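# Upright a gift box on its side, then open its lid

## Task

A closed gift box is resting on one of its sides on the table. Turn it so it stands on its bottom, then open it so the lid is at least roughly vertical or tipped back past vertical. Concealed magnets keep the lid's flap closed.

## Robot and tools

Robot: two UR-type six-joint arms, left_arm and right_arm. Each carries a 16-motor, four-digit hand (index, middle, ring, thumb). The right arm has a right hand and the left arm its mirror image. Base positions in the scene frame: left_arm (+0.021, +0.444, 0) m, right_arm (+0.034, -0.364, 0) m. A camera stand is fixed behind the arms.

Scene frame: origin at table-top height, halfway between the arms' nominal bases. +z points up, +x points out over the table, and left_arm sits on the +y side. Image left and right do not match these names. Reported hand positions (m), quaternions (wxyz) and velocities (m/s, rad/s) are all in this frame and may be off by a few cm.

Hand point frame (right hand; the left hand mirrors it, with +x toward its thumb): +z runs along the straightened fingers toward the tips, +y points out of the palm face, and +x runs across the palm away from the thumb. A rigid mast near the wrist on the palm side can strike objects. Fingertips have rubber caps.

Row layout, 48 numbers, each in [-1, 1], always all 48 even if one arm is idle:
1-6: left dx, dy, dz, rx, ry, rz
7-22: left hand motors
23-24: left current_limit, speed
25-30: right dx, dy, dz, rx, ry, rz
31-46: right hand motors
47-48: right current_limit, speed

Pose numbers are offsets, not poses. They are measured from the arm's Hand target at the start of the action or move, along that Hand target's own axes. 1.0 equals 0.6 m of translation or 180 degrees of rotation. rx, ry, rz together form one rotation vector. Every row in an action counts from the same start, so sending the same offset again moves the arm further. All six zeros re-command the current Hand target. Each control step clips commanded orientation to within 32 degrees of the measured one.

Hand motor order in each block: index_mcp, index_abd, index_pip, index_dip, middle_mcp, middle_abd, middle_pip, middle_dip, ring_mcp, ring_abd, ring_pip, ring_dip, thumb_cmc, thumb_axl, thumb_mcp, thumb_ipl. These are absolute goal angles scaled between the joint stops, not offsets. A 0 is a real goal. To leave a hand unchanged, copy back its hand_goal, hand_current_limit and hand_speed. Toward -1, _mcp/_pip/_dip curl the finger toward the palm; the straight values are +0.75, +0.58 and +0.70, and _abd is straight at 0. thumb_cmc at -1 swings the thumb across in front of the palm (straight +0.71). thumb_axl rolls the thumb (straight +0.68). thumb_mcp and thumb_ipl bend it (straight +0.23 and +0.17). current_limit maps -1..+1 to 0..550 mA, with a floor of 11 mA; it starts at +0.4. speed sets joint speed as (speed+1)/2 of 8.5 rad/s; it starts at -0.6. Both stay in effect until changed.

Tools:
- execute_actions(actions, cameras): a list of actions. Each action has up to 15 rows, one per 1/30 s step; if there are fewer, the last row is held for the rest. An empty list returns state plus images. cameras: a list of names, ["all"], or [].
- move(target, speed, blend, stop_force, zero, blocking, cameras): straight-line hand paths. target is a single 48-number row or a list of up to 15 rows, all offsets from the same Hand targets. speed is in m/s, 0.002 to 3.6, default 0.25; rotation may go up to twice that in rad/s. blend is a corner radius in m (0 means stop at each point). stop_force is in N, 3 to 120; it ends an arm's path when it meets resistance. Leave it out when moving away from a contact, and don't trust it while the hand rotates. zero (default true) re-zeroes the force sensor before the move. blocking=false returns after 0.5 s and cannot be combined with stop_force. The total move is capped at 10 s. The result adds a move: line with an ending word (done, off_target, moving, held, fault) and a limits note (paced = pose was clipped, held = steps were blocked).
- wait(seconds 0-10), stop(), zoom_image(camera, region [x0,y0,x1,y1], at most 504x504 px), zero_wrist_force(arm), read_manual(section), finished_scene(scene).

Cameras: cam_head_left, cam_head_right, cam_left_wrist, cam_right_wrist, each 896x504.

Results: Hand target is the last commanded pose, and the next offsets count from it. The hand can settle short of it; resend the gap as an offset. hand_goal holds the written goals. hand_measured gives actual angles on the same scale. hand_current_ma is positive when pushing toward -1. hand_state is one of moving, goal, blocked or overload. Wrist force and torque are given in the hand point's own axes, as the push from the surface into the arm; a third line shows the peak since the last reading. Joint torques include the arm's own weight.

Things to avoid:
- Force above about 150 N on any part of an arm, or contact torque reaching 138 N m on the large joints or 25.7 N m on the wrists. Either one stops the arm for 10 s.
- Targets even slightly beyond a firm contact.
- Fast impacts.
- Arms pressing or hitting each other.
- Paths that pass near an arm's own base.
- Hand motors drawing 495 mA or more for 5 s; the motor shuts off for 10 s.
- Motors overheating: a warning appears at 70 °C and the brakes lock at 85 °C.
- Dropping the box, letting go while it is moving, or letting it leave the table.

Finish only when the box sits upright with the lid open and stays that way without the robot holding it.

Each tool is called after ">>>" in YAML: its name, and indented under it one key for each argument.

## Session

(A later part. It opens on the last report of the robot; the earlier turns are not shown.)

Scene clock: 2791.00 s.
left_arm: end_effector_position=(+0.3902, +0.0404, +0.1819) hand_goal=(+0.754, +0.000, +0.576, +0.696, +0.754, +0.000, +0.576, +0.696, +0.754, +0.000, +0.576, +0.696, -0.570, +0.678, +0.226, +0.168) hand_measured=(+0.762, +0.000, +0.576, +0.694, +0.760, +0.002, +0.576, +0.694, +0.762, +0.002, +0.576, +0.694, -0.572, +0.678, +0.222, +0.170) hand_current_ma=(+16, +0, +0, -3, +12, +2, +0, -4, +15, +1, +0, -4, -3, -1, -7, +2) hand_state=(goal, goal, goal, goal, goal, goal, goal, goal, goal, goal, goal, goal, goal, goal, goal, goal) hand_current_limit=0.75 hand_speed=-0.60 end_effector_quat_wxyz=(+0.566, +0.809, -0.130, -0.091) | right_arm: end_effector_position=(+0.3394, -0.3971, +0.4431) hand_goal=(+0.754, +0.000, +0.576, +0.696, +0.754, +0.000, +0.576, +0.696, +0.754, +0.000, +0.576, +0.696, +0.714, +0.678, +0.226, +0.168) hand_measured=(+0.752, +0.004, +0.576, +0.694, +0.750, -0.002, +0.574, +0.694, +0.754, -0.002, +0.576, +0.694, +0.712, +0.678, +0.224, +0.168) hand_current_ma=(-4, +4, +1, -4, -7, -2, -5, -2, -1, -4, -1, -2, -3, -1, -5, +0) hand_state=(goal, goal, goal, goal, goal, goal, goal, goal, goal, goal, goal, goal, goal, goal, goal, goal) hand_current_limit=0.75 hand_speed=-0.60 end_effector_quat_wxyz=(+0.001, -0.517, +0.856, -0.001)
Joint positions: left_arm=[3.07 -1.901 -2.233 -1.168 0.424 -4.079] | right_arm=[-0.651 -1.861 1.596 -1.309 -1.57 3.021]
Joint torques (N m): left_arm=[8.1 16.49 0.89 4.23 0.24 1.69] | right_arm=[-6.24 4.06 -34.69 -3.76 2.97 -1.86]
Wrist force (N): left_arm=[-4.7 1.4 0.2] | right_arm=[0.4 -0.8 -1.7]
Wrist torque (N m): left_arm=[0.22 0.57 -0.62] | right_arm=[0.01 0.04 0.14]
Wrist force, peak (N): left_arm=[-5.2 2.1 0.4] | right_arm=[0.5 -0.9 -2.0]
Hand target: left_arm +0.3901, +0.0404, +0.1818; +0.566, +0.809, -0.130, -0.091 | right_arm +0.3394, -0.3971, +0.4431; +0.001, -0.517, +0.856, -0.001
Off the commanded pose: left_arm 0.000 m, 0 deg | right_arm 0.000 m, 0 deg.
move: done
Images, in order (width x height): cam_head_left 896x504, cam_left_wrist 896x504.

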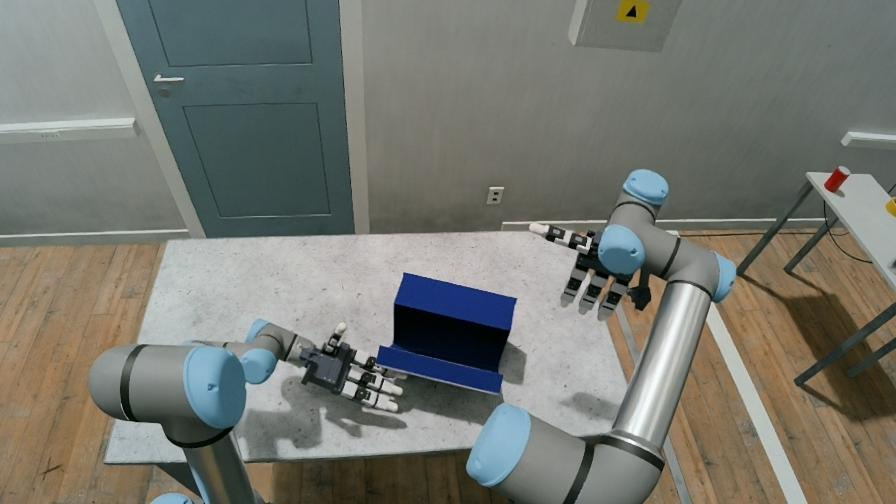

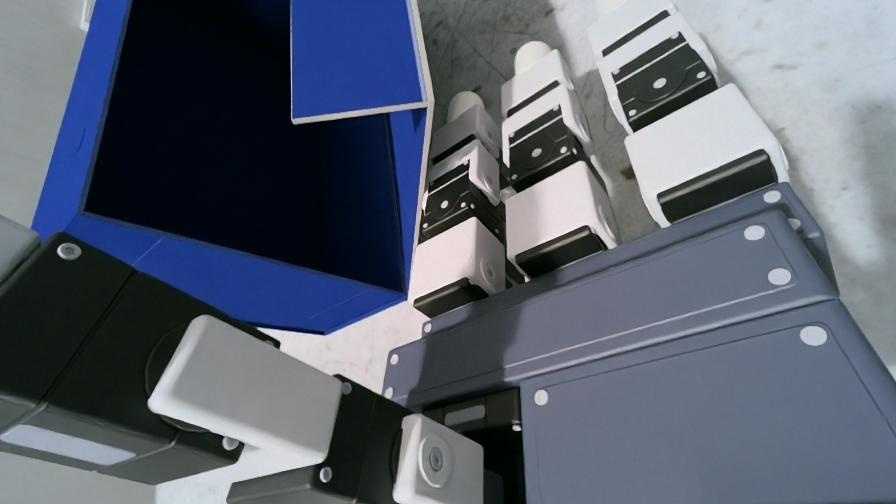

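Beautiful. Continue.

>>> move:
  target: [-0.023,-0.061,0.0222,0,0,0,0.754,0,0.576,0.696,0.754,0,0.576,0.696,0.754,0,0.576,0.696,-0.571,0.678,0.226,0.168,0.75,-0.6,0,0,0,0,0,0,0.754,0,0.576,0.696,0.754,0,0.576,0.696,0.754,0,0.576,0.696,0.714,0.678,0.226,0.168,0.75,-0.6]
  speed: [0.025]
  cameras: ["cam_left_wrist","cam_head_left"]

Scene clock: 2805.57 s.
left_arm: end_effector_position=(+0.3770, +0.0447, +0.1429) hand_goal=(+0.754, +0.000, +0.576, +0.696, +0.754, +0.000, +0.576, +0.696, +0.754, +0.000, +0.576, +0.696, -0.570, +0.678, +0.226, +0.168) hand_measured=(+0.764, +0.000, +0.576, +0.694, +0.760, +0.002, +0.576, +0.694, +0.762, +0.002, +0.576, +0.694, -0.572, +0.678, +0.222, +0.170) hand_current_ma=(+23, +0, +0, -3, +12, +2, +0, -4, +15, +1, +0, -4, -3, -1, -7, +2) hand_state=(goal, goal, goal, goal, goal, goal, goal, goal, goal, goal, goal, goal, goal, goal, goal, goal) hand_current_limit=0.75 hand_speed=-0.60 end_effector_quat_wxyz=(+0.566, +0.809, -0.130, -0.091) | right_arm: end_effector_position=(+0.3394, -0.3971, +0.4431) hand_goal=(+0.754, +0.000, +0.576, +0.696, +0.754, +0.000, +0.576, +0.696, +0.754, +0.000, +0.576, +0.696, +0.714, +0.678, +0.226, +0.168) hand_measured=(+0.752, +0.004, +0.576, +0.694, +0.750, -0.002, +0.574, +0.694, +0.754, -0.002, +0.576, +0.694, +0.712, +0.678, +0.224, +0.168) hand_current_ma=(-4, +4, +1, -4, -7, -2, -5, -2, -1, -4, -1, -2, -3, -1, -5, +0) hand_state=(goal, goal, goal, goal, goal, goal, goal, goal, goal, goal, goal, goal, goal, goal, goal, goal) hand_current_limit=0.75 hand_speed=-0.60 end_effector_quat_wxyz=(+0.001, -0.517, +0.856, -0.001)
Joint positions: left_arm=[3.079 -1.981 -2.286 -1.05 0.429 -4.063] | right_arm=[-0.651 -1.861 1.596 -1.309 -1.57 3.021]
Joint torques (N m): left_arm=[7.34 17.68 -3.19 3.81 0.01 1.38] | right_arm=[-5.68 3.68 -34.73 -2.96 2.97 -1.79]
Wrist force (N): left_arm=[-4.9 1.2 0.5] | right_arm=[0.5 -0.7 -1.7]
Wrist torque (N m): left_arm=[0.22 0.57 -0.65] | right_arm=[0.03 0.04 0.15]
Wrist force, peak (N): left_arm=[-5.3 1.3 0.6] | right_arm=[0.5 -0.8 -2.0]
Hand target: left_arm +0.3770, +0.0448, +0.1428; +0.566, +0.809, -0.130, -0.091 | right_arm +0.3394, -0.3971, +0.4431; +0.001, -0.517, +0.856, -0.001
Off the commanded pose: left_arm 0.000 m, 0 deg | right_arm 0.000 m, 0 deg.
move: done
Images, in order (width x height): cam_head_left 896x504, cam_left_wrist 896x504.

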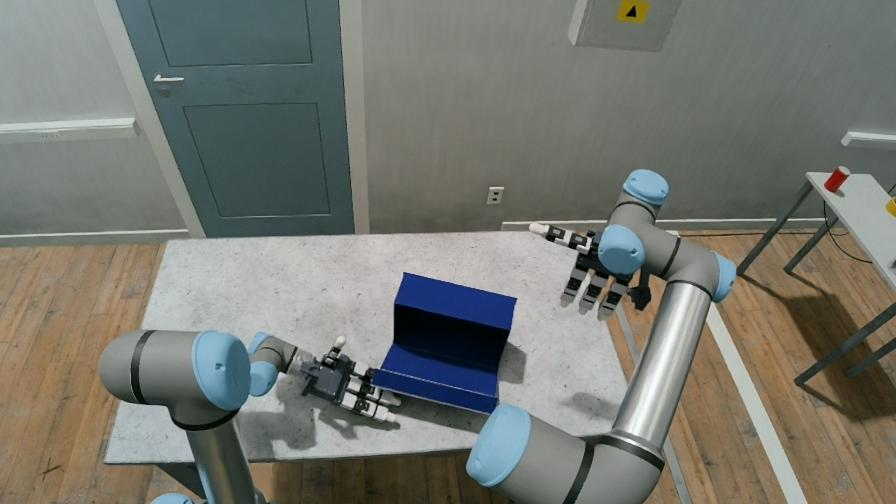

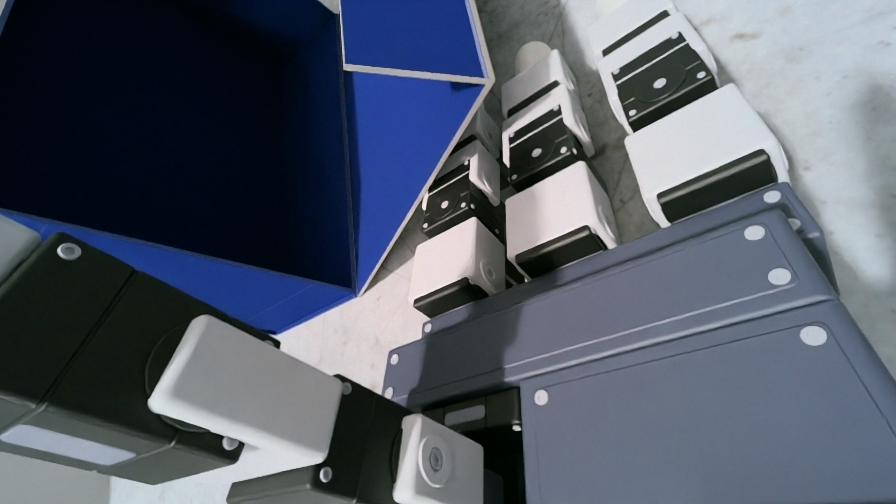

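>>> move:
  target: [0.055,-0.025,0.0092,0,0,0,0.754,0,0.576,0.696,0.754,0,0.576,0.696,0.754,0,0.576,0.696,-0.571,0.678,0.226,0.168,0.75,-0.6,0,0,0,0,0,0,0.754,0,0.576,0.696,0.754,0,0.576,0.696,0.754,0,0.576,0.696,0.714,0.678,0.226,0.168,0.75,-0.6]
  speed: [0.025]
  stop_force: 8
  cameras: ["cam_left_wrist","cam_head_left"]

Scene clock: 2814.90 s.
left_arm: end_effector_position=(+0.4083, +0.0344, +0.1269) hand_goal=(+0.754, +0.000, +0.576, +0.696, +0.754, +0.000, +0.576, +0.696, +0.754, +0.000, +0.576, +0.696, -0.570, +0.678, +0.226, +0.168) hand_measured=(+0.766, +0.000, +0.576, +0.694, +0.760, +0.002, +0.576, +0.694, +0.762, +0.002, +0.576, +0.694, -0.572, +0.678, +0.222, +0.170) hand_current_ma=(+27, +0, +0, -3, +12, +2, +0, -4, +15, +1, +0, -4, -3, -1, -7, +2) hand_state=(goal, goal, goal, goal, goal, goal, goal, goal, goal, goal, goal, goal, goal, goal, goal, goal) hand_current_limit=0.75 hand_speed=-0.60 end_effector_quat_wxyz=(+0.566, +0.809, -0.130, -0.091) | right_arm: end_effector_position=(+0.3394, -0.3971, +0.4431) hand_goal=(+0.754, +0.000, +0.576, +0.696, +0.754, +0.000, +0.576, +0.696, +0.754, +0.000, +0.576, +0.696, +0.714, +0.678, +0.226, +0.168) hand_measured=(+0.752, +0.004, +0.576, +0.694, +0.750, -0.002, +0.574, +0.694, +0.754, -0.002, +0.576, +0.694, +0.712, +0.678, +0.224, +0.168) hand_current_ma=(-4, +4, +1, -4, -7, -2, -5, -2, -1, -4, -1, -2, -3, -1, -5, +0) hand_state=(goal, goal, goal, goal, goal, goal, goal, goal, goal, goal, goal, goal, goal, goal, goal, goal) hand_current_limit=0.75 hand_speed=-0.60 end_effector_quat_wxyz=(+0.001, -0.517, +0.856, -0.001)
Joint positions: left_arm=[3.06 -2.074 -2.201 -1.007 0.419 -4.1] | right_arm=[-0.651 -1.861 1.596 -1.309 -1.57 3.021]
Joint torques (N m): left_arm=[-6.66 22.09 20.82 4.24 -3.55 -1.01] | right_arm=[-5.5 3.55 -34.23 -2.23 2.94 -1.72]
Wrist force (N): left_arm=[-5.0 1.5 0.1] | right_arm=[0.5 -0.5 -1.7]
Wrist torque (N m): left_arm=[0.26 0.58 -0.48] | right_arm=[0.04 0.03 0.15]
Wrist force, peak (N): left_arm=[-5.3 1.6 0.1] | right_arm=[0.5 -0.8 -2.0]
Hand target: left_arm +0.4083, +0.0344, +0.1269; +0.566, +0.809, -0.130, -0.091 | right_arm +0.3394, -0.3971, +0.4431; +0.001, -0.517, +0.856, -0.001
Off the commanded pose: left_arm 0.000 m, 0 deg | right_arm 0.000 m, 0 deg.
move: done
Images, in order (width x height): cam_head_left 896x504, cam_left_wrist 896x504.

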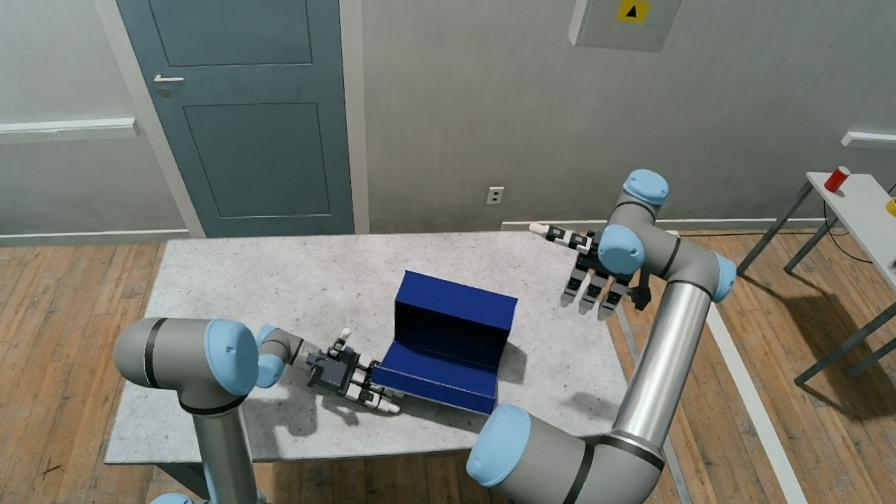

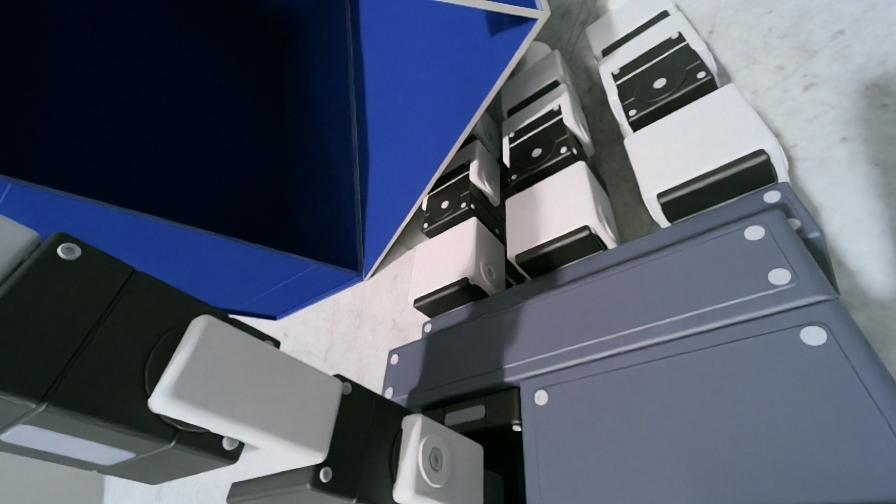

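>>> execute_actions:
  actions: []

Scene clock: 2856.00 s.
left_arm: end_effector_position=(+0.4083, +0.0344, +0.1269) hand_goal=(+0.754, +0.000, +0.576, +0.696, +0.754, +0.000, +0.576, +0.696, +0.754, +0.000, +0.576, +0.696, -0.570, +0.678, +0.226, +0.168) hand_measured=(+0.766, +0.000, +0.576, +0.694, +0.760, +0.002, +0.576, +0.694, +0.762, +0.002, +0.576, +0.694, -0.572, +0.678, +0.222, +0.170) hand_current_ma=(+27, +0, +0, -3, +12, +2, +0, -4, +15, +1, +0, -4, -3, -1, -7, +2) hand_state=(goal, goal, goal, goal, goal, goal, goal, goal, goal, goal, goal, goal, goal, goal, goal, goal) hand_current_limit=0.75 hand_speed=-0.60 end_effector_quat_wxyz=(+0.566, +0.809, -0.130, -0.091) | right_arm: end_effector_position=(+0.3394, -0.3971, +0.4431) hand_goal=(+0.754, +0.000, +0.576, +0.696, +0.754, +0.000, +0.576, +0.696, +0.754, +0.000, +0.576, +0.696, +0.714, +0.678, +0.226, +0.168) hand_measured=(+0.752, +0.004, +0.576, +0.694, +0.750, -0.002, +0.574, +0.694, +0.754, -0.002, +0.576, +0.694, +0.712, +0.678, +0.224, +0.168) hand_current_ma=(-4, +4, +1, -4, -7, -2, -5, -2, -1, -4, -1, -2, -3, -1, -5, +0) hand_state=(goal, goal, goal, goal, goal, goal, goal, goal, goal, goal, goal, goal, goal, goal, goal, goal) hand_current_limit=0.75 hand_speed=-0.60 end_effector_quat_wxyz=(+0.001, -0.517, +0.856, -0.001)
Joint positions: left_arm=[3.06 -2.074 -2.201 -1.007 0.419 -4.1] | right_arm=[-0.651 -1.861 1.596 -1.309 -1.57 3.021]
Joint velocities: within noise
Joint torques (N m): left_arm=[-5.95 21.79 20.74 4.21 -3.33 -1.18] | right_arm=[-5.21 3.25 -33.97 -1.75 2.84 -1.79]
Motor temperatures (°C): left_arm=[24 32 25 31 34 28] | right_arm=[25 28 24 27 30 30]
Wrist force (N): left_arm=[-5.1 0.6 0.3] | right_arm=[0.4 -0.6 -1.7]
Wrist torque (N m): left_arm=[0.23 0.59 -0.48] | right_arm=[0.03 0.06 0.14]
Wrist force, peak (N): left_arm=[-5.4 0.6 0.3] | right_arm=[0.5 -0.7 -2.0]
Hand target: left_arm +0.4083, +0.0344, +0.1269; +0.566, +0.809, -0.130, -0.091 | right_arm +0.3394, -0.3971, +0.4431; +0.001, -0.517, +0.856, -0.001
Off the commanded pose: left_arm 0.000 m, 0 deg | right_arm 0.000 m, 0 deg.

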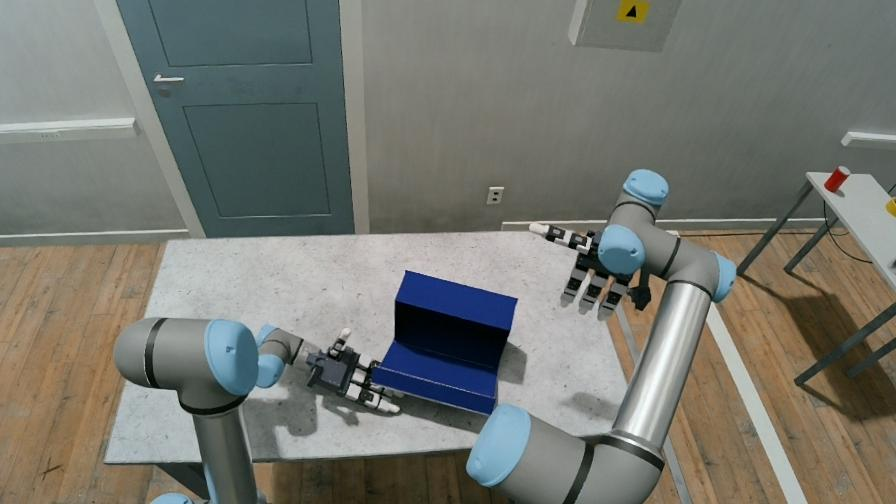

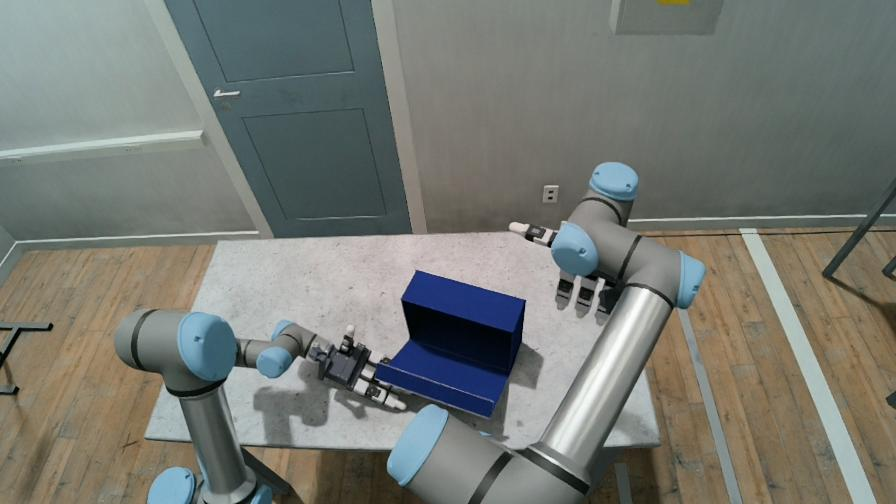

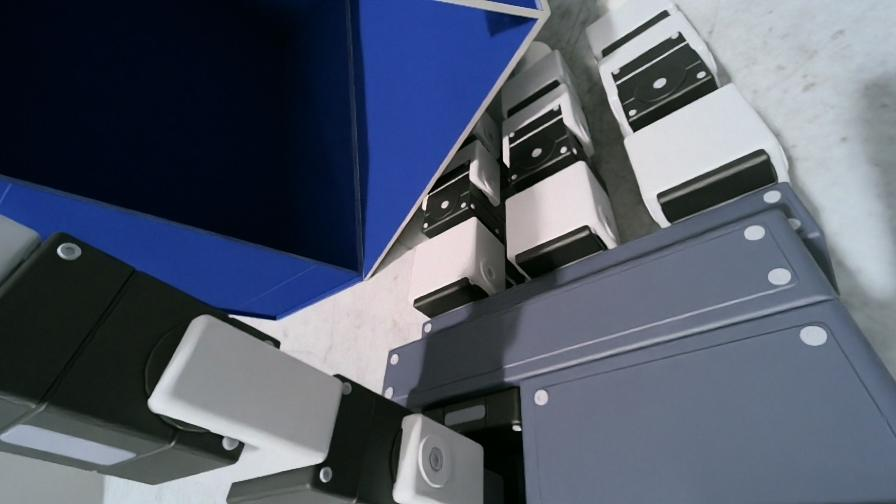

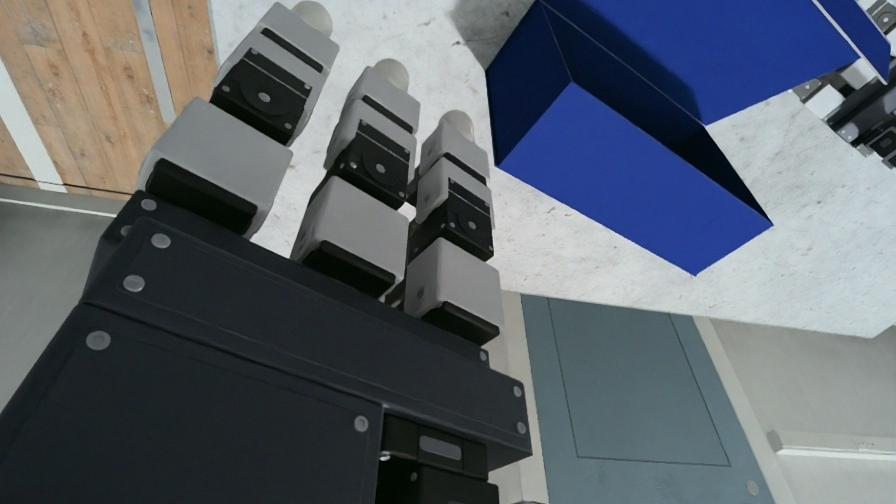

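>>> move:
  target:
    - [0,0,-0.25,0,0,0,0.754,0,0.576,0.696,0.754,0,0.576,0.696,0.754,0,0.576,0.696,-0.571,0.678,0.226,0.168,0.75,-0.6,0,0,0,0,0,0,0.754,0,0.576,0.696,0.754,0,0.576,0.696,0.754,0,0.576,0.696,0.714,0.678,0.226,0.168,0.75,-0.6]
  speed: 0.03
  cameras: ["cam_head_left","cam_left_wrist"]

Scene clock: 2870.23 s.
left_arm: end_effector_position=(+0.4524, +0.1681, +0.1781) hand_goal=(+0.754, +0.000, +0.576, +0.696, +0.754, +0.000, +0.576, +0.696, +0.754, +0.000, +0.576, +0.696, -0.570, +0.678, +0.226, +0.168) hand_measured=(+0.774, -0.002, +0.582, +0.700, +0.774, +0.000, +0.584, +0.698, +0.762, +0.002, +0.576, +0.694, -0.572, +0.678, +0.222, +0.170) hand_current_ma=(+51, -3, +12, +5, +49, -1, +15, +4, +16, +1, +0, -4, -3, -1, -7, +2) hand_state=(goal, goal, goal, goal, goal, goal, goal, goal, goal, goal, goal, goal, goal, goal, goal, goal) hand_current_limit=0.75 hand_speed=-0.60 end_effector_quat_wxyz=(+0.566, +0.809, -0.130, -0.091) | right_arm: end_effector_position=(+0.3394, -0.3971, +0.4431) hand_goal=(+0.754, +0.000, +0.576, +0.696, +0.754, +0.000, +0.576, +0.696, +0.754, +0.000, +0.576, +0.696, +0.714, +0.678, +0.226, +0.168) hand_measured=(+0.752, +0.004, +0.576, +0.694, +0.750, -0.002, +0.574, +0.694, +0.754, -0.002, +0.576, +0.694, +0.712, +0.678, +0.224, +0.168) hand_current_ma=(-4, +4, +1, -4, -7, -2, -5, -2, -1, -4, -1, -2, -3, -1, -5, +0) hand_state=(goal, goal, goal, goal, goal, goal, goal, goal, goal, goal, goal, goal, goal, goal, goal, goal) hand_current_limit=0.75 hand_speed=-0.60 end_effector_quat_wxyz=(+0.001, -0.517, +0.856, -0.001)
Joint positions: left_arm=[3.344 -1.951 -2.062 -1.638 0.617 -3.68] | right_arm=[-0.651 -1.861 1.596 -1.309 -1.57 3.021]
Joint torques (N m): left_arm=[8.55 46.62 24.13 -1.56 0.93 1.66] | right_arm=[-5.23 3.82 -34.09 -1.16 2.8 -1.63]
Wrist force (N): left_arm=[-4.5 1.6 0.1] | right_arm=[0.3 -0.7 -1.7]
Wrist torque (N m): left_arm=[0.24 0.60 -0.60] | right_arm=[0.03 0.06 0.14]
Wrist force, peak (N): left_arm=[-5.3 1.5 -0.2] | right_arm=[0.4 -0.7 -2.2]
Hand target: left_arm +0.4525, +0.1682, +0.1782; +0.566, +0.809, -0.130, -0.091 | right_arm +0.3394, -0.3971, +0.4431; +0.001, -0.517, +0.856, -0.001
Off the commanded pose: left_arm 0.000 m, 0 deg | right_arm 0.000 m, 0 deg.
move: done
Images, in order (width x height): cam_head_left 896x504, cam_left_wrist 896x504.

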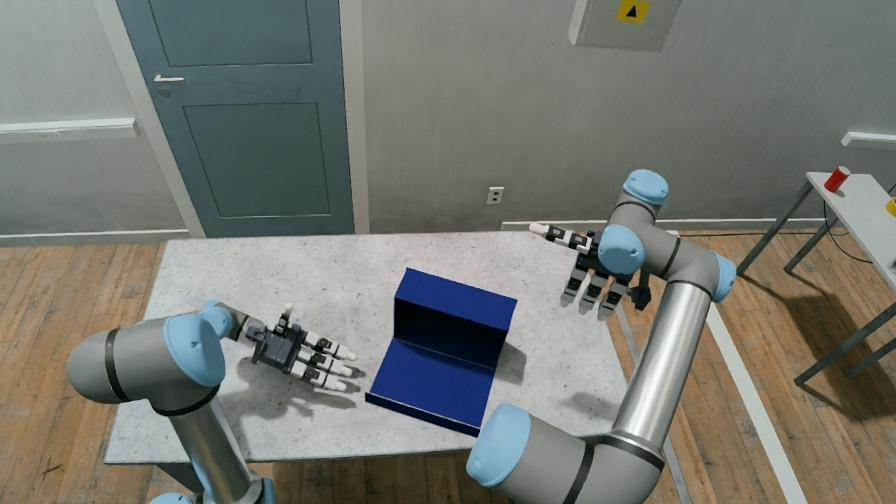

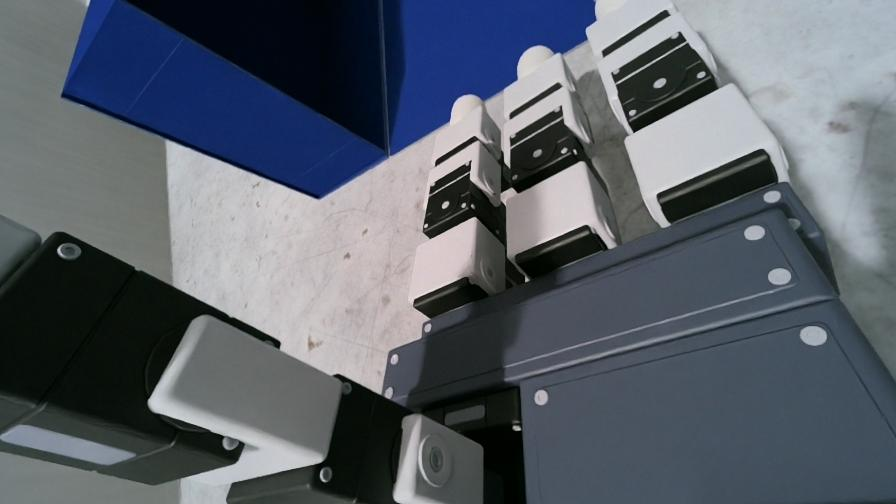

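>>> move:
  target:
    - [-0.017,0.376,-0.137,0.3014,-0.3023,0.432,0.754,0,0.576,0.696,0.754,0,0.576,0.696,0.754,0,0.576,0.696,-0.571,0.678,0.226,0.168,0.75,-0.6,0.055,-0.519,0,-0.3202,-0.2702,0.3873,0.754,0,0.576,0.696,0.754,0,0.576,0.696,0.754,0,0.576,0.696,0.714,0.678,0.226,0.168,0.75,-0.6]
  speed: 0.25
  cameras: ["cam_head_left","cam_head_right"]

Scene clock: 2991.13 s.
left_arm: end_effector_position=(+0.4428, +0.1715, +0.4182) hand_goal=(+0.754, +0.000, +0.576, +0.696, +0.754, +0.000, +0.576, +0.696, +0.754, +0.000, +0.576, +0.696, -0.570, +0.678, +0.226, +0.168) hand_measured=(+0.756, -0.002, +0.578, +0.698, +0.756, +0.000, +0.578, +0.698, +0.756, +0.002, +0.576, +0.694, -0.572, +0.678, +0.222, +0.170) hand_current_ma=(+2, -3, +3, +4, +2, -1, +4, +4, +2, +1, +0, -4, -3, -1, -7, +2) hand_state=(goal, goal, goal, goal, goal, goal, goal, goal, goal, goal, goal, goal, goal, goal, goal, goal) hand_current_limit=0.75 hand_speed=-0.60 end_effector_quat_wxyz=(+0.000, -0.585, +0.811, +0.000) | right_arm: end_effector_position=(+0.5998, -0.5709, +0.4440) hand_goal=(+0.754, +0.000, +0.576, +0.696, +0.754, +0.000, +0.576, +0.696, +0.754, +0.000, +0.576, +0.696, +0.714, +0.678, +0.226, +0.168) hand_measured=(+0.760, +0.002, +0.576, +0.694, +0.760, -0.002, +0.576, +0.694, +0.760, -0.002, +0.576, +0.694, +0.720, +0.678, +0.224, +0.168) hand_current_ma=(+14, +3, +1, -4, +12, -2, +0, -2, +12, -4, +0, -2, +14, -1, -5, +0) hand_state=(goal, goal, goal, goal, goal, goal, goal, goal, goal, goal, goal, goal, goal, goal, goal, goal) hand_current_limit=0.75 hand_speed=-0.60 end_effector_quat_wxyz=(+0.091, +0.129, +0.809, +0.566)
Joint positions: left_arm=[2.875 -1.758 -1.21 -1.745 1.57 -3.088] | right_arm=[-1.004 -1.135 1.186 -0.599 -0.717 3.572]
Joint torques (N m): left_arm=[-6.42 47.96 32.84 4.71 1.61 1.78] | right_arm=[-2.69 -24.9 -32.59 1.76 3.96 2.17]
Wrist force (N): left_arm=[-3.4 1.2 -0.7] | right_arm=[-0.5 -1.4 -2.0]
Wrist torque (N m): left_arm=[0.26 0.48 -0.41] | right_arm=[0.20 0.28 -0.01]
Wrist force, peak (N): left_arm=[-4.8 1.8 0.2] | right_arm=[0.6 -1.2 -2.6]
Hand target: left_arm +0.4428, +0.1715, +0.4183; +0.000, -0.585, +0.811, +0.000 | right_arm +0.5999, -0.5709, +0.4441; +0.091, +0.130, +0.809, +0.566
Off the commanded pose: left_arm 0.000 m, 0 deg | right_arm 0.000 m, 0 deg.
move: done
Images, in order (width x height): cam_head_left 896x504, cam_head_right 896x504.

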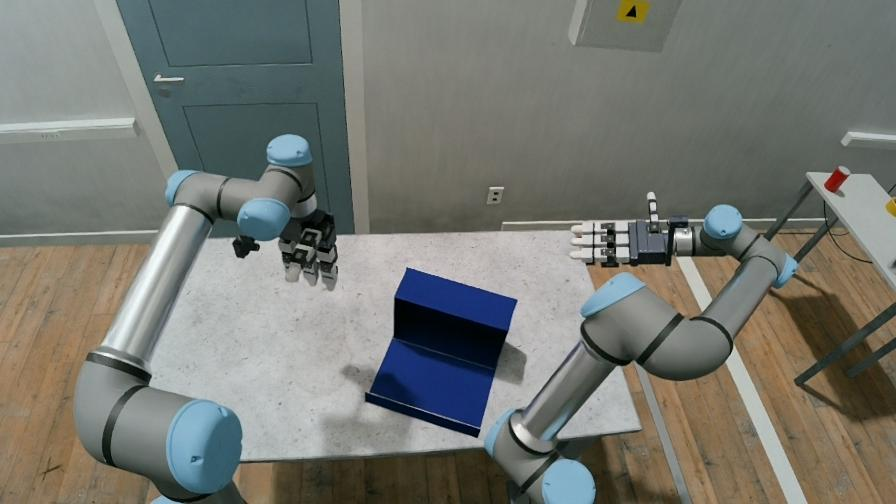

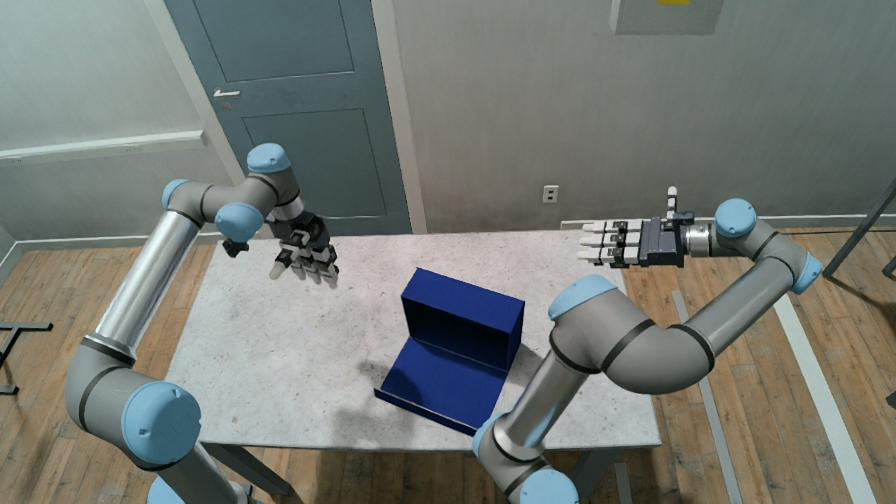

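>>> move:
  target:
    - [0.405,-0.008,0,0,0,0,0.754,0,0.576,0.696,0.754,0,0.576,0.696,0.754,0,0.576,0.696,-0.571,0.678,0.226,0.168,0.75,-0.6,0,-0.238,0.39,0,0,0,0.754,0,0.576,0.696,0.754,0,0.576,0.696,0.754,0,0.576,0.696,0.714,0.678,0.226,0.168,0.75,-0.6]
    - [0.405,-0.008,0.263,0,0,0,0.754,0,0.576,0.696,0.754,0,0.576,0.696,0.754,0,0.576,0.696,-0.571,0.678,0.226,0.168,0.75,-0.6,0,-0.238,0.39,0,0,0,0.754,0,0.576,0.696,0.754,0,0.576,0.696,0.754,0,0.576,0.696,0.714,0.678,0.226,0.168,0.75,-0.6]
  speed: 0.2
  blend: 0.02
  cameras: ["all"]

>>> move:
  target:
    - [0,-0.1,0,0,0,0,0.754,0,0.576,0.696,0.754,0,0.576,0.696,0.754,0,0.576,0.696,-0.571,0.678,0.226,0.168,0.75,-0.6,0,0,0,0,0,0,0.754,0,0.576,0.696,0.754,0,0.576,0.696,0.754,0,0.576,0.696,0.714,0.678,0.226,0.168,0.75,-0.6]
  speed: 0.012
  stop_force: 3
  cameras: ["all"]

Scene clock: 3008.30 s.
left_arm: end_effector_position=(+0.3705, -0.0606, +0.2607) hand_goal=(+0.754, +0.000, +0.576, +0.696, +0.754, +0.000, +0.576, +0.696, +0.754, +0.000, +0.576, +0.696, -0.570, +0.678, +0.226, +0.168) hand_measured=(+0.754, -0.002, +0.578, +0.698, +0.756, +0.000, +0.578, +0.698, +0.756, +0.002, +0.576, +0.694, -0.572, +0.678, +0.222, +0.168) hand_current_ma=(+1, -3, +3, +4, +1, -1, +4, +4, +1, +1, +0, -4, -3, -1, -7, +1) hand_state=(goal, goal, goal, goal, goal, goal, goal, goal, goal, goal, goal, goal, goal, goal, goal, goal) hand_current_limit=0.75 hand_speed=-0.60 end_effector_quat_wxyz=(+0.000, -0.585, +0.811, +0.000) | right_arm: end_effector_position=(+0.6534, -0.4086, +0.2298) hand_goal=(+0.754, +0.000, +0.576, +0.696, +0.754, +0.000, +0.576, +0.696, +0.754, +0.000, +0.576, +0.696, +0.714, +0.678, +0.226, +0.168) hand_measured=(+0.760, +0.002, +0.576, +0.694, +0.760, -0.002, +0.576, +0.694, +0.760, -0.002, +0.576, +0.694, +0.722, +0.678, +0.224, +0.168) hand_current_ma=(+15, +3, +1, -4, +13, -2, +0, -2, +13, -4, +0, -2, +14, -1, -5, +0) hand_state=(goal, goal, goal, goal, goal, goal, goal, goal, goal, goal, goal, goal, goal, goal, goal, goal) hand_current_limit=0.75 hand_speed=-0.60 end_effector_quat_wxyz=(+0.091, +0.130, +0.809, +0.566)
Joint positions: left_arm=[2.48 -1.986 -1.312 -1.414 1.57 -3.483] | right_arm=[-0.754 -1.099 1.76 -1.425 -0.517 3.836]
Joint torques (N m): left_arm=[7.1 31.51 9.26 4.89 -1.78 -1.05] | right_arm=[7.11 -22.45 -9.86 -2.78 4.16 2.16]
Wrist force (N): left_arm=[-3.9 0.9 -0.9] | right_arm=[-0.8 -1.2 -2.5]
Wrist torque (N m): left_arm=[0.26 0.53 -0.26] | right_arm=[0.28 0.27 -0.05]
Wrist force, peak (N): left_arm=[-4.5 1.1 -1.1] | right_arm=[-1.1 -1.5 -2.9]
Hand target: left_arm +0.3705, -0.0607, +0.2606; +0.000, -0.585, +0.811, +0.000 | right_arm +0.6534, -0.4086, +0.2298; +0.091, +0.130, +0.809, +0.566
Off the commanded pose: left_arm 0.000 m, 0 deg | right_arm 0.000 m, 0 deg.
move: done

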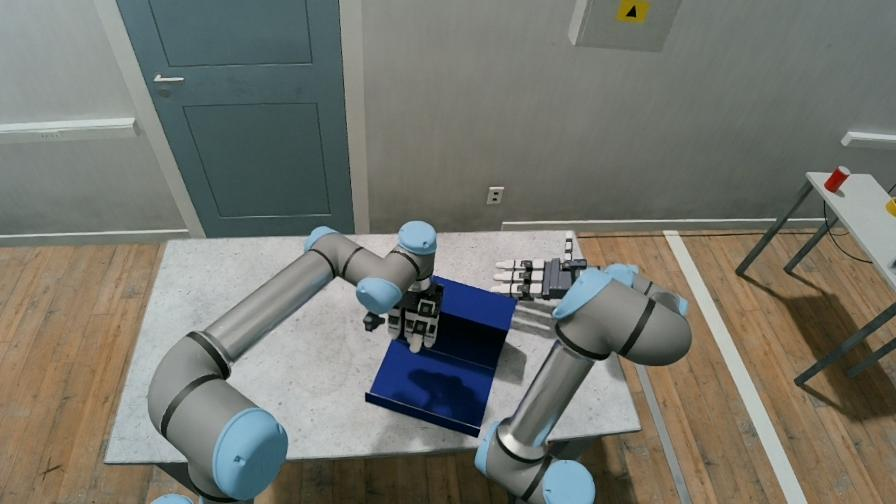

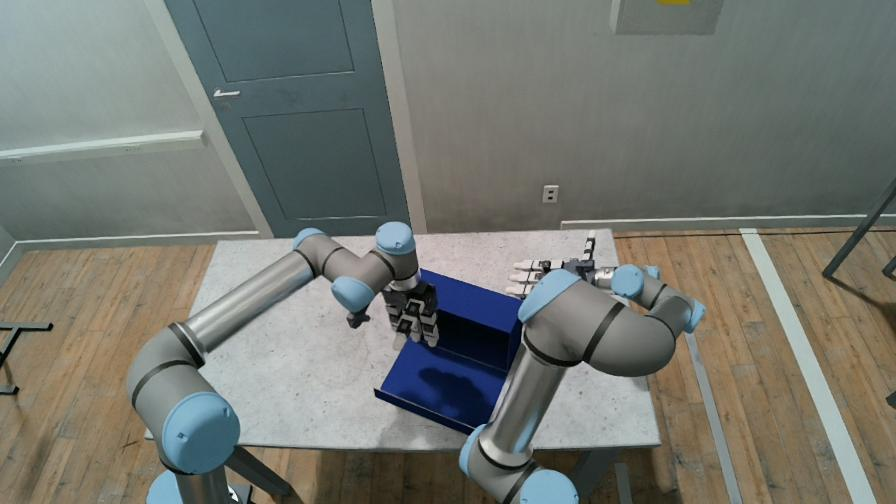

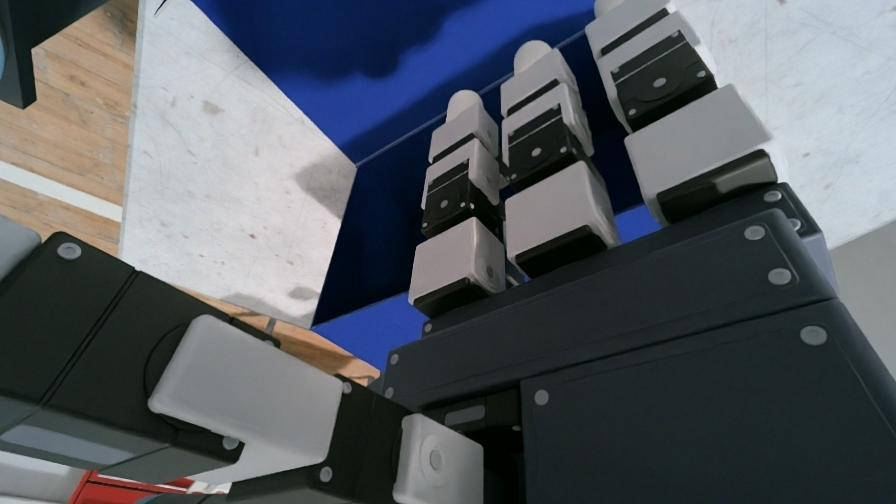

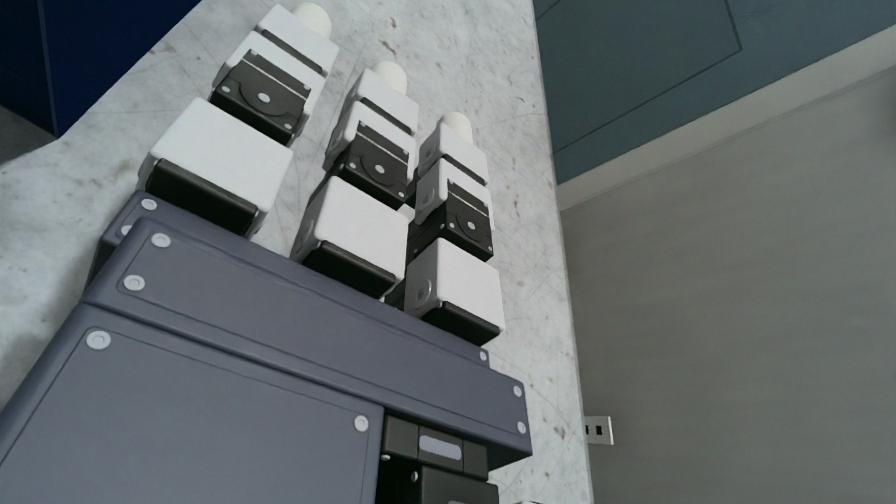

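Scene clock: 3014.27 s.
left_arm: end_effector_position=(+0.4275, -0.0796, +0.2606) hand_goal=(+0.754, +0.000, +0.576, +0.696, +0.754, +0.000, +0.576, +0.696, +0.754, +0.000, +0.576, +0.696, -0.570, +0.678, +0.226, +0.168) hand_measured=(+0.744, -0.002, +0.576, +0.698, +0.754, +0.000, +0.578, +0.698, +0.756, +0.002, +0.576, +0.694, -0.572, +0.678, +0.222, +0.168) hand_current_ma=(-20, -2, +0, +4, +1, -1, +4, +4, +1, +1, +0, -4, -3, -1, -7, +1) hand_state=(goal, goal, goal, goal, goal, goal, goal, goal, goal, goal, goal, goal, goal, goal, goal, goal) hand_current_limit=0.75 hand_speed=-0.60 end_effector_quat_wxyz=(+0.000, -0.585, +0.811, +0.000) | right_arm: end_effector_position=(+0.6534, -0.4086, +0.2298) hand_goal=(+0.754, +0.000, +0.576, +0.696, +0.754, +0.000, +0.576, +0.696, +0.754, +0.000, +0.576, +0.696, +0.714, +0.678, +0.226, +0.168) hand_measured=(+0.760, +0.002, +0.576, +0.694, +0.760, -0.002, +0.576, +0.694, +0.760, -0.002, +0.576, +0.694, +0.722, +0.678, +0.224, +0.168) hand_current_ma=(+15, +3, +1, -4, +13, -2, +0, -2, +13, -4, +0, -2, +14, -1, -5, +0) hand_state=(goal, goal, goal, goal, goal, goal, goal, goal, goal, goal, goal, goal, goal, goal, goal, goal) hand_current_limit=0.75 hand_speed=-0.60 end_effector_quat_wxyz=(+0.091, +0.130, +0.809, +0.566)
Joint positions: left_arm=[2.508 -2.119 -1.113 -1.481 1.57 -3.455] | right_arm=[-0.754 -1.099 1.76 -1.425 -0.517 3.836]
Joint torques (N m): left_arm=[8.11 37.27 31.45 0.69 -0.15 1.66] | right_arm=[6.75 -23.34 -10.35 -2.78 4.13 2.06]
Wrist force (N): left_arm=[-3.5 1.9 -2.0] | right_arm=[-1.0 -1.2 -2.3]
Wrist torque (N m): left_arm=[0.26 0.48 -0.35] | right_arm=[0.27 0.30 -0.07]
Wrist force, peak (N): left_arm=[-3.5 2.2 -2.0] | right_arm=[-0.7 -1.7 -2.4]
Hand target: left_arm +0.4275, -0.0796, +0.2606; +0.000, -0.585, +0.811, +0.000 | right_arm +0.6534, -0.4086, +0.2298; +0.091, +0.130, +0.809, +0.566
Off the commanded pose: left_arm 0.000 m, 0 deg | right_arm 0.000 m, 0 deg.
move: done

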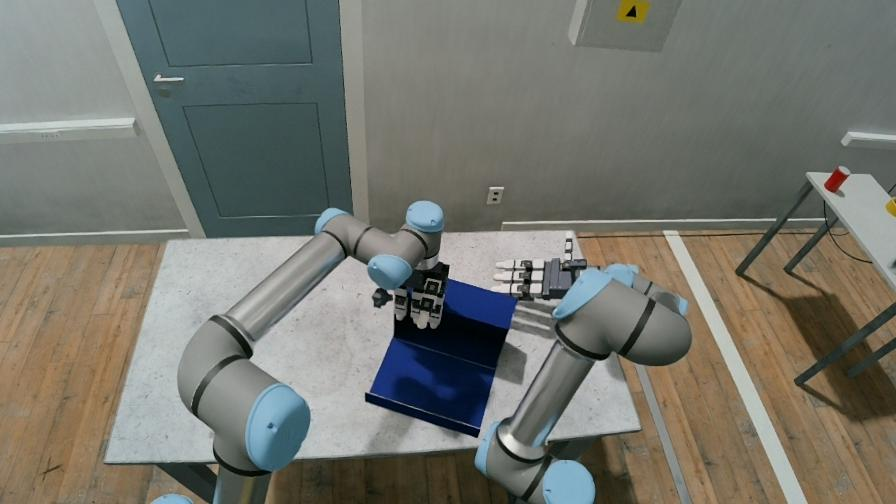

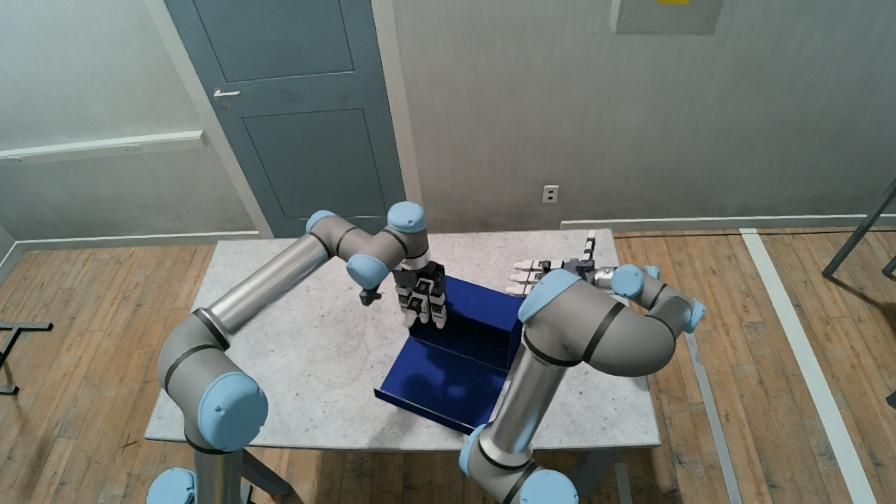

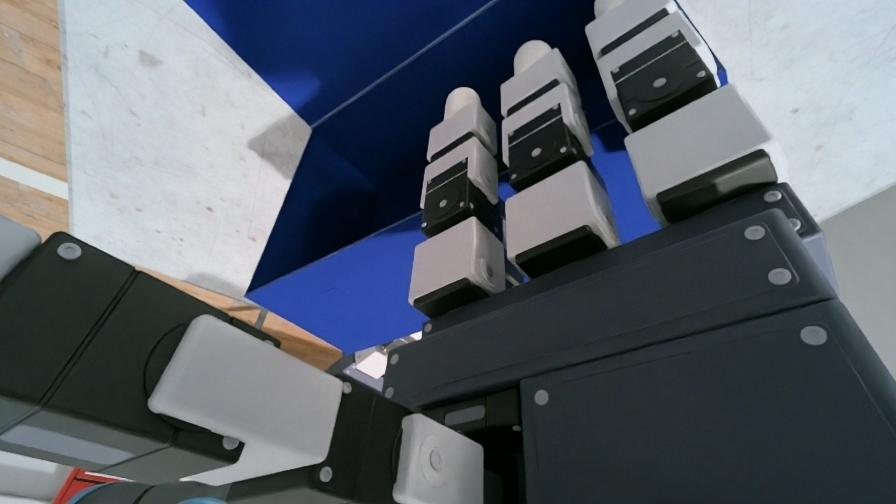

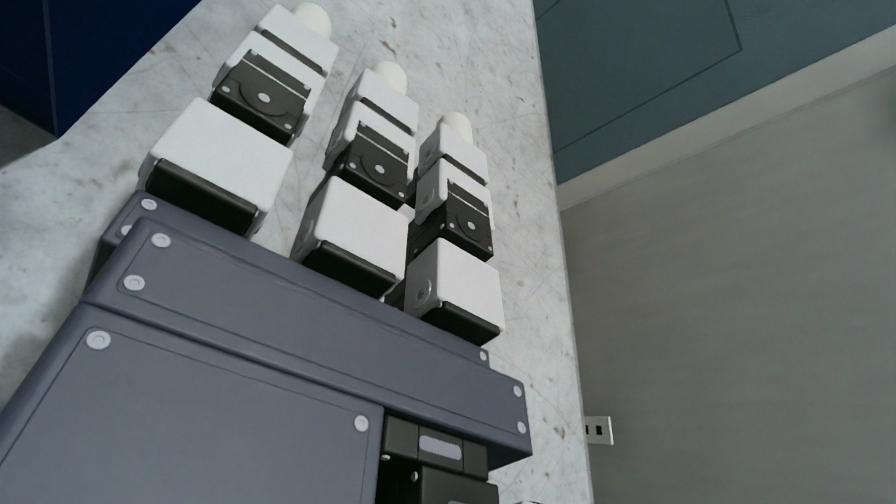

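>>> move:
  target:
    - [0,-0.12,0,0,0,0,0.754,0,0.576,0.696,0.754,0,0.576,0.696,0.754,0,0.576,0.696,-0.571,0.678,0.226,0.168,0.75,-0.6,0,0,0,0,0,0,0.754,0,0.576,0.696,0.754,0,0.576,0.696,0.754,0,0.576,0.696,0.714,0.678,0.226,0.168,0.75,-0.6]
  speed: 0.025
  stop_force: 10
  cameras: ["all"]

Scene clock: 3037.83 s.
left_arm: end_effector_position=(+0.4415, -0.0843, +0.2608) hand_goal=(+0.754, +0.000, +0.576, +0.696, +0.754, +0.000, +0.576, +0.696, +0.754, +0.000, +0.576, +0.696, -0.570, +0.678, +0.226, +0.168) hand_measured=(+0.722, -0.002, +0.576, +0.698, +0.754, +0.000, +0.578, +0.698, +0.732, +0.002, +0.576, +0.694, -0.572, +0.678, +0.222, +0.168) hand_current_ma=(-93, -2, +0, +4, +1, -1, +3, +4, -55, +1, +0, -4, -3, -1, -7, +1) hand_state=(blocked, goal, goal, goal, goal, goal, goal, goal, blocked, goal, goal, goal, goal, goal, goal, goal) hand_current_limit=0.75 hand_speed=-0.60 end_effector_quat_wxyz=(+0.000, -0.585, +0.811, +0.000) | right_arm: end_effector_position=(+0.6534, -0.4086, +0.2298) hand_goal=(+0.754, +0.000, +0.576, +0.696, +0.754, +0.000, +0.576, +0.696, +0.754, +0.000, +0.576, +0.696, +0.714, +0.678, +0.226, +0.168) hand_measured=(+0.760, +0.002, +0.576, +0.694, +0.760, -0.002, +0.576, +0.694, +0.760, -0.002, +0.576, +0.694, +0.722, +0.678, +0.224, +0.168) hand_current_ma=(+15, +3, +1, -4, +13, -2, +0, -2, +13, -4, +0, -2, +14, -1, -5, +0) hand_state=(goal, goal, goal, goal, goal, goal, goal, goal, goal, goal, goal, goal, goal, goal, goal, goal) hand_current_limit=0.75 hand_speed=-0.60 end_effector_quat_wxyz=(+0.091, +0.130, +0.809, +0.566)
Joint positions: left_arm=[2.515 -2.154 -1.057 -1.501 1.57 -3.448] | right_arm=[-0.754 -1.099 1.76 -1.425 -0.517 3.836]
Joint torques (N m): left_arm=[-4.13 48.39 2.54 4.98 -0.88 -0.9] | right_arm=[6.47 -23.35 -10.14 -2.76 4.27 2.11]
Wrist force (N): left_arm=[-4.2 10.2 -20.8] | right_arm=[-0.8 -1.3 -2.2]
Wrist torque (N m): left_arm=[1.83 -0.76 -0.71] | right_arm=[0.26 0.28 -0.05]
Wrist force, peak (N): left_arm=[-3.9 14.2 -31.1] | right_arm=[-0.9 -1.3 -2.5]
Hand target: left_arm +0.4415, -0.0843, +0.2608; +0.000, -0.585, +0.811, +0.000 (not the last commanded pose) | right_arm +0.6534, -0.4086, +0.2298; +0.091, +0.130, +0.809, +0.566
Off the commanded pose: left_arm 0.057 m, 0 deg | right_arm 0.000 m, 0 deg.
move: contact (left_arm)

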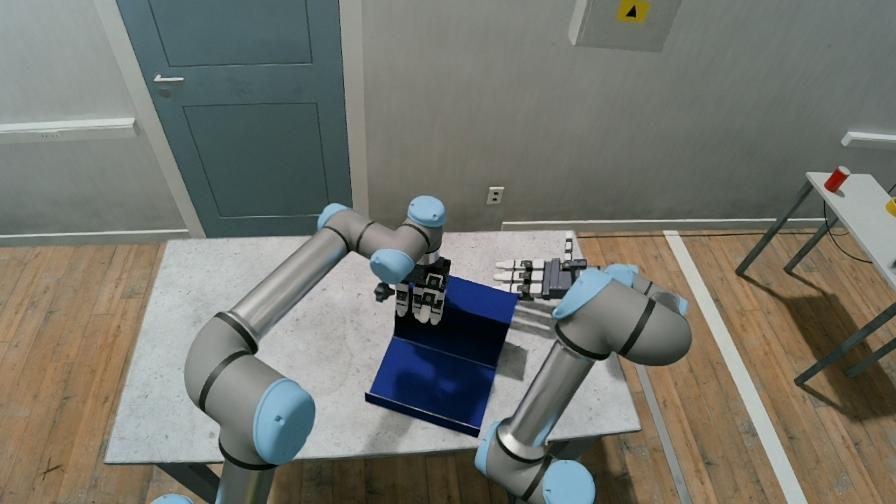

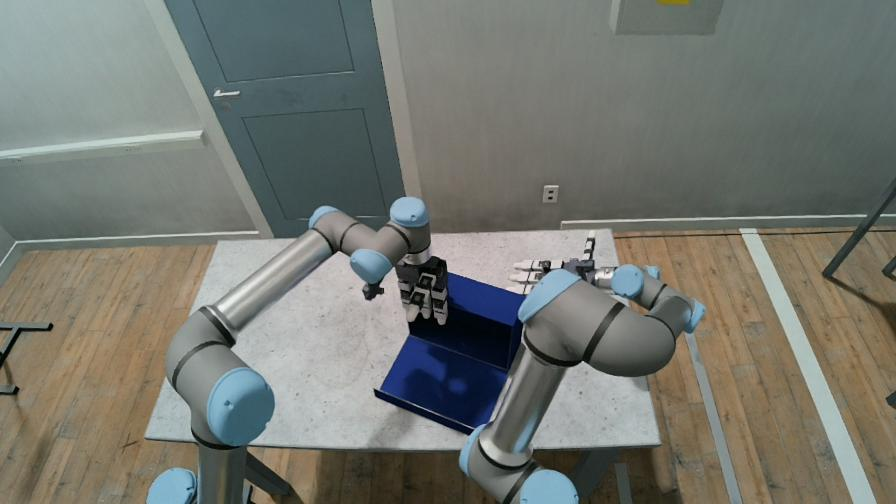

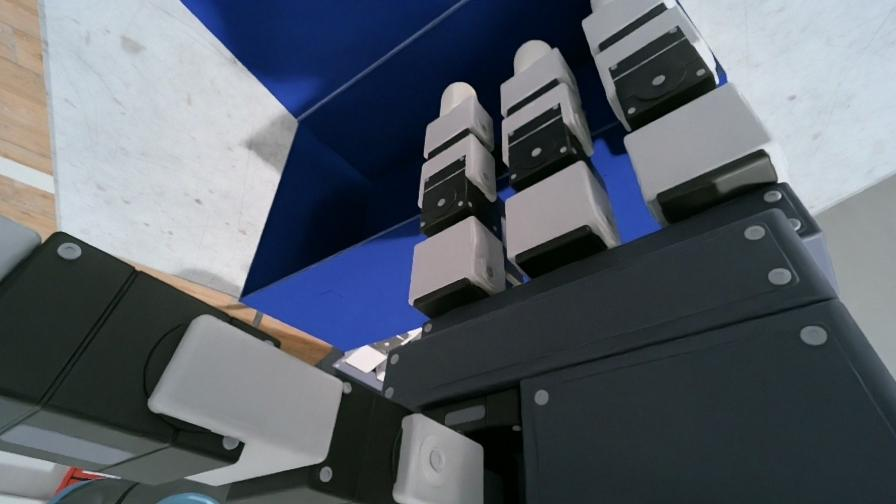

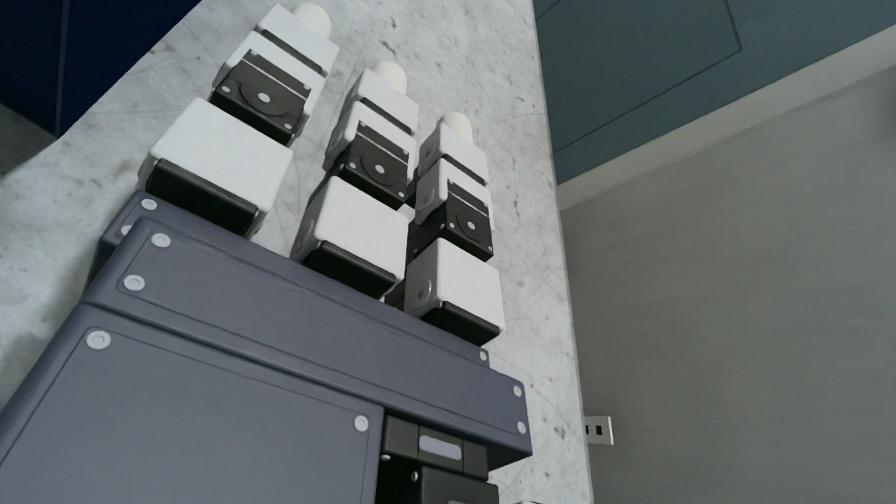

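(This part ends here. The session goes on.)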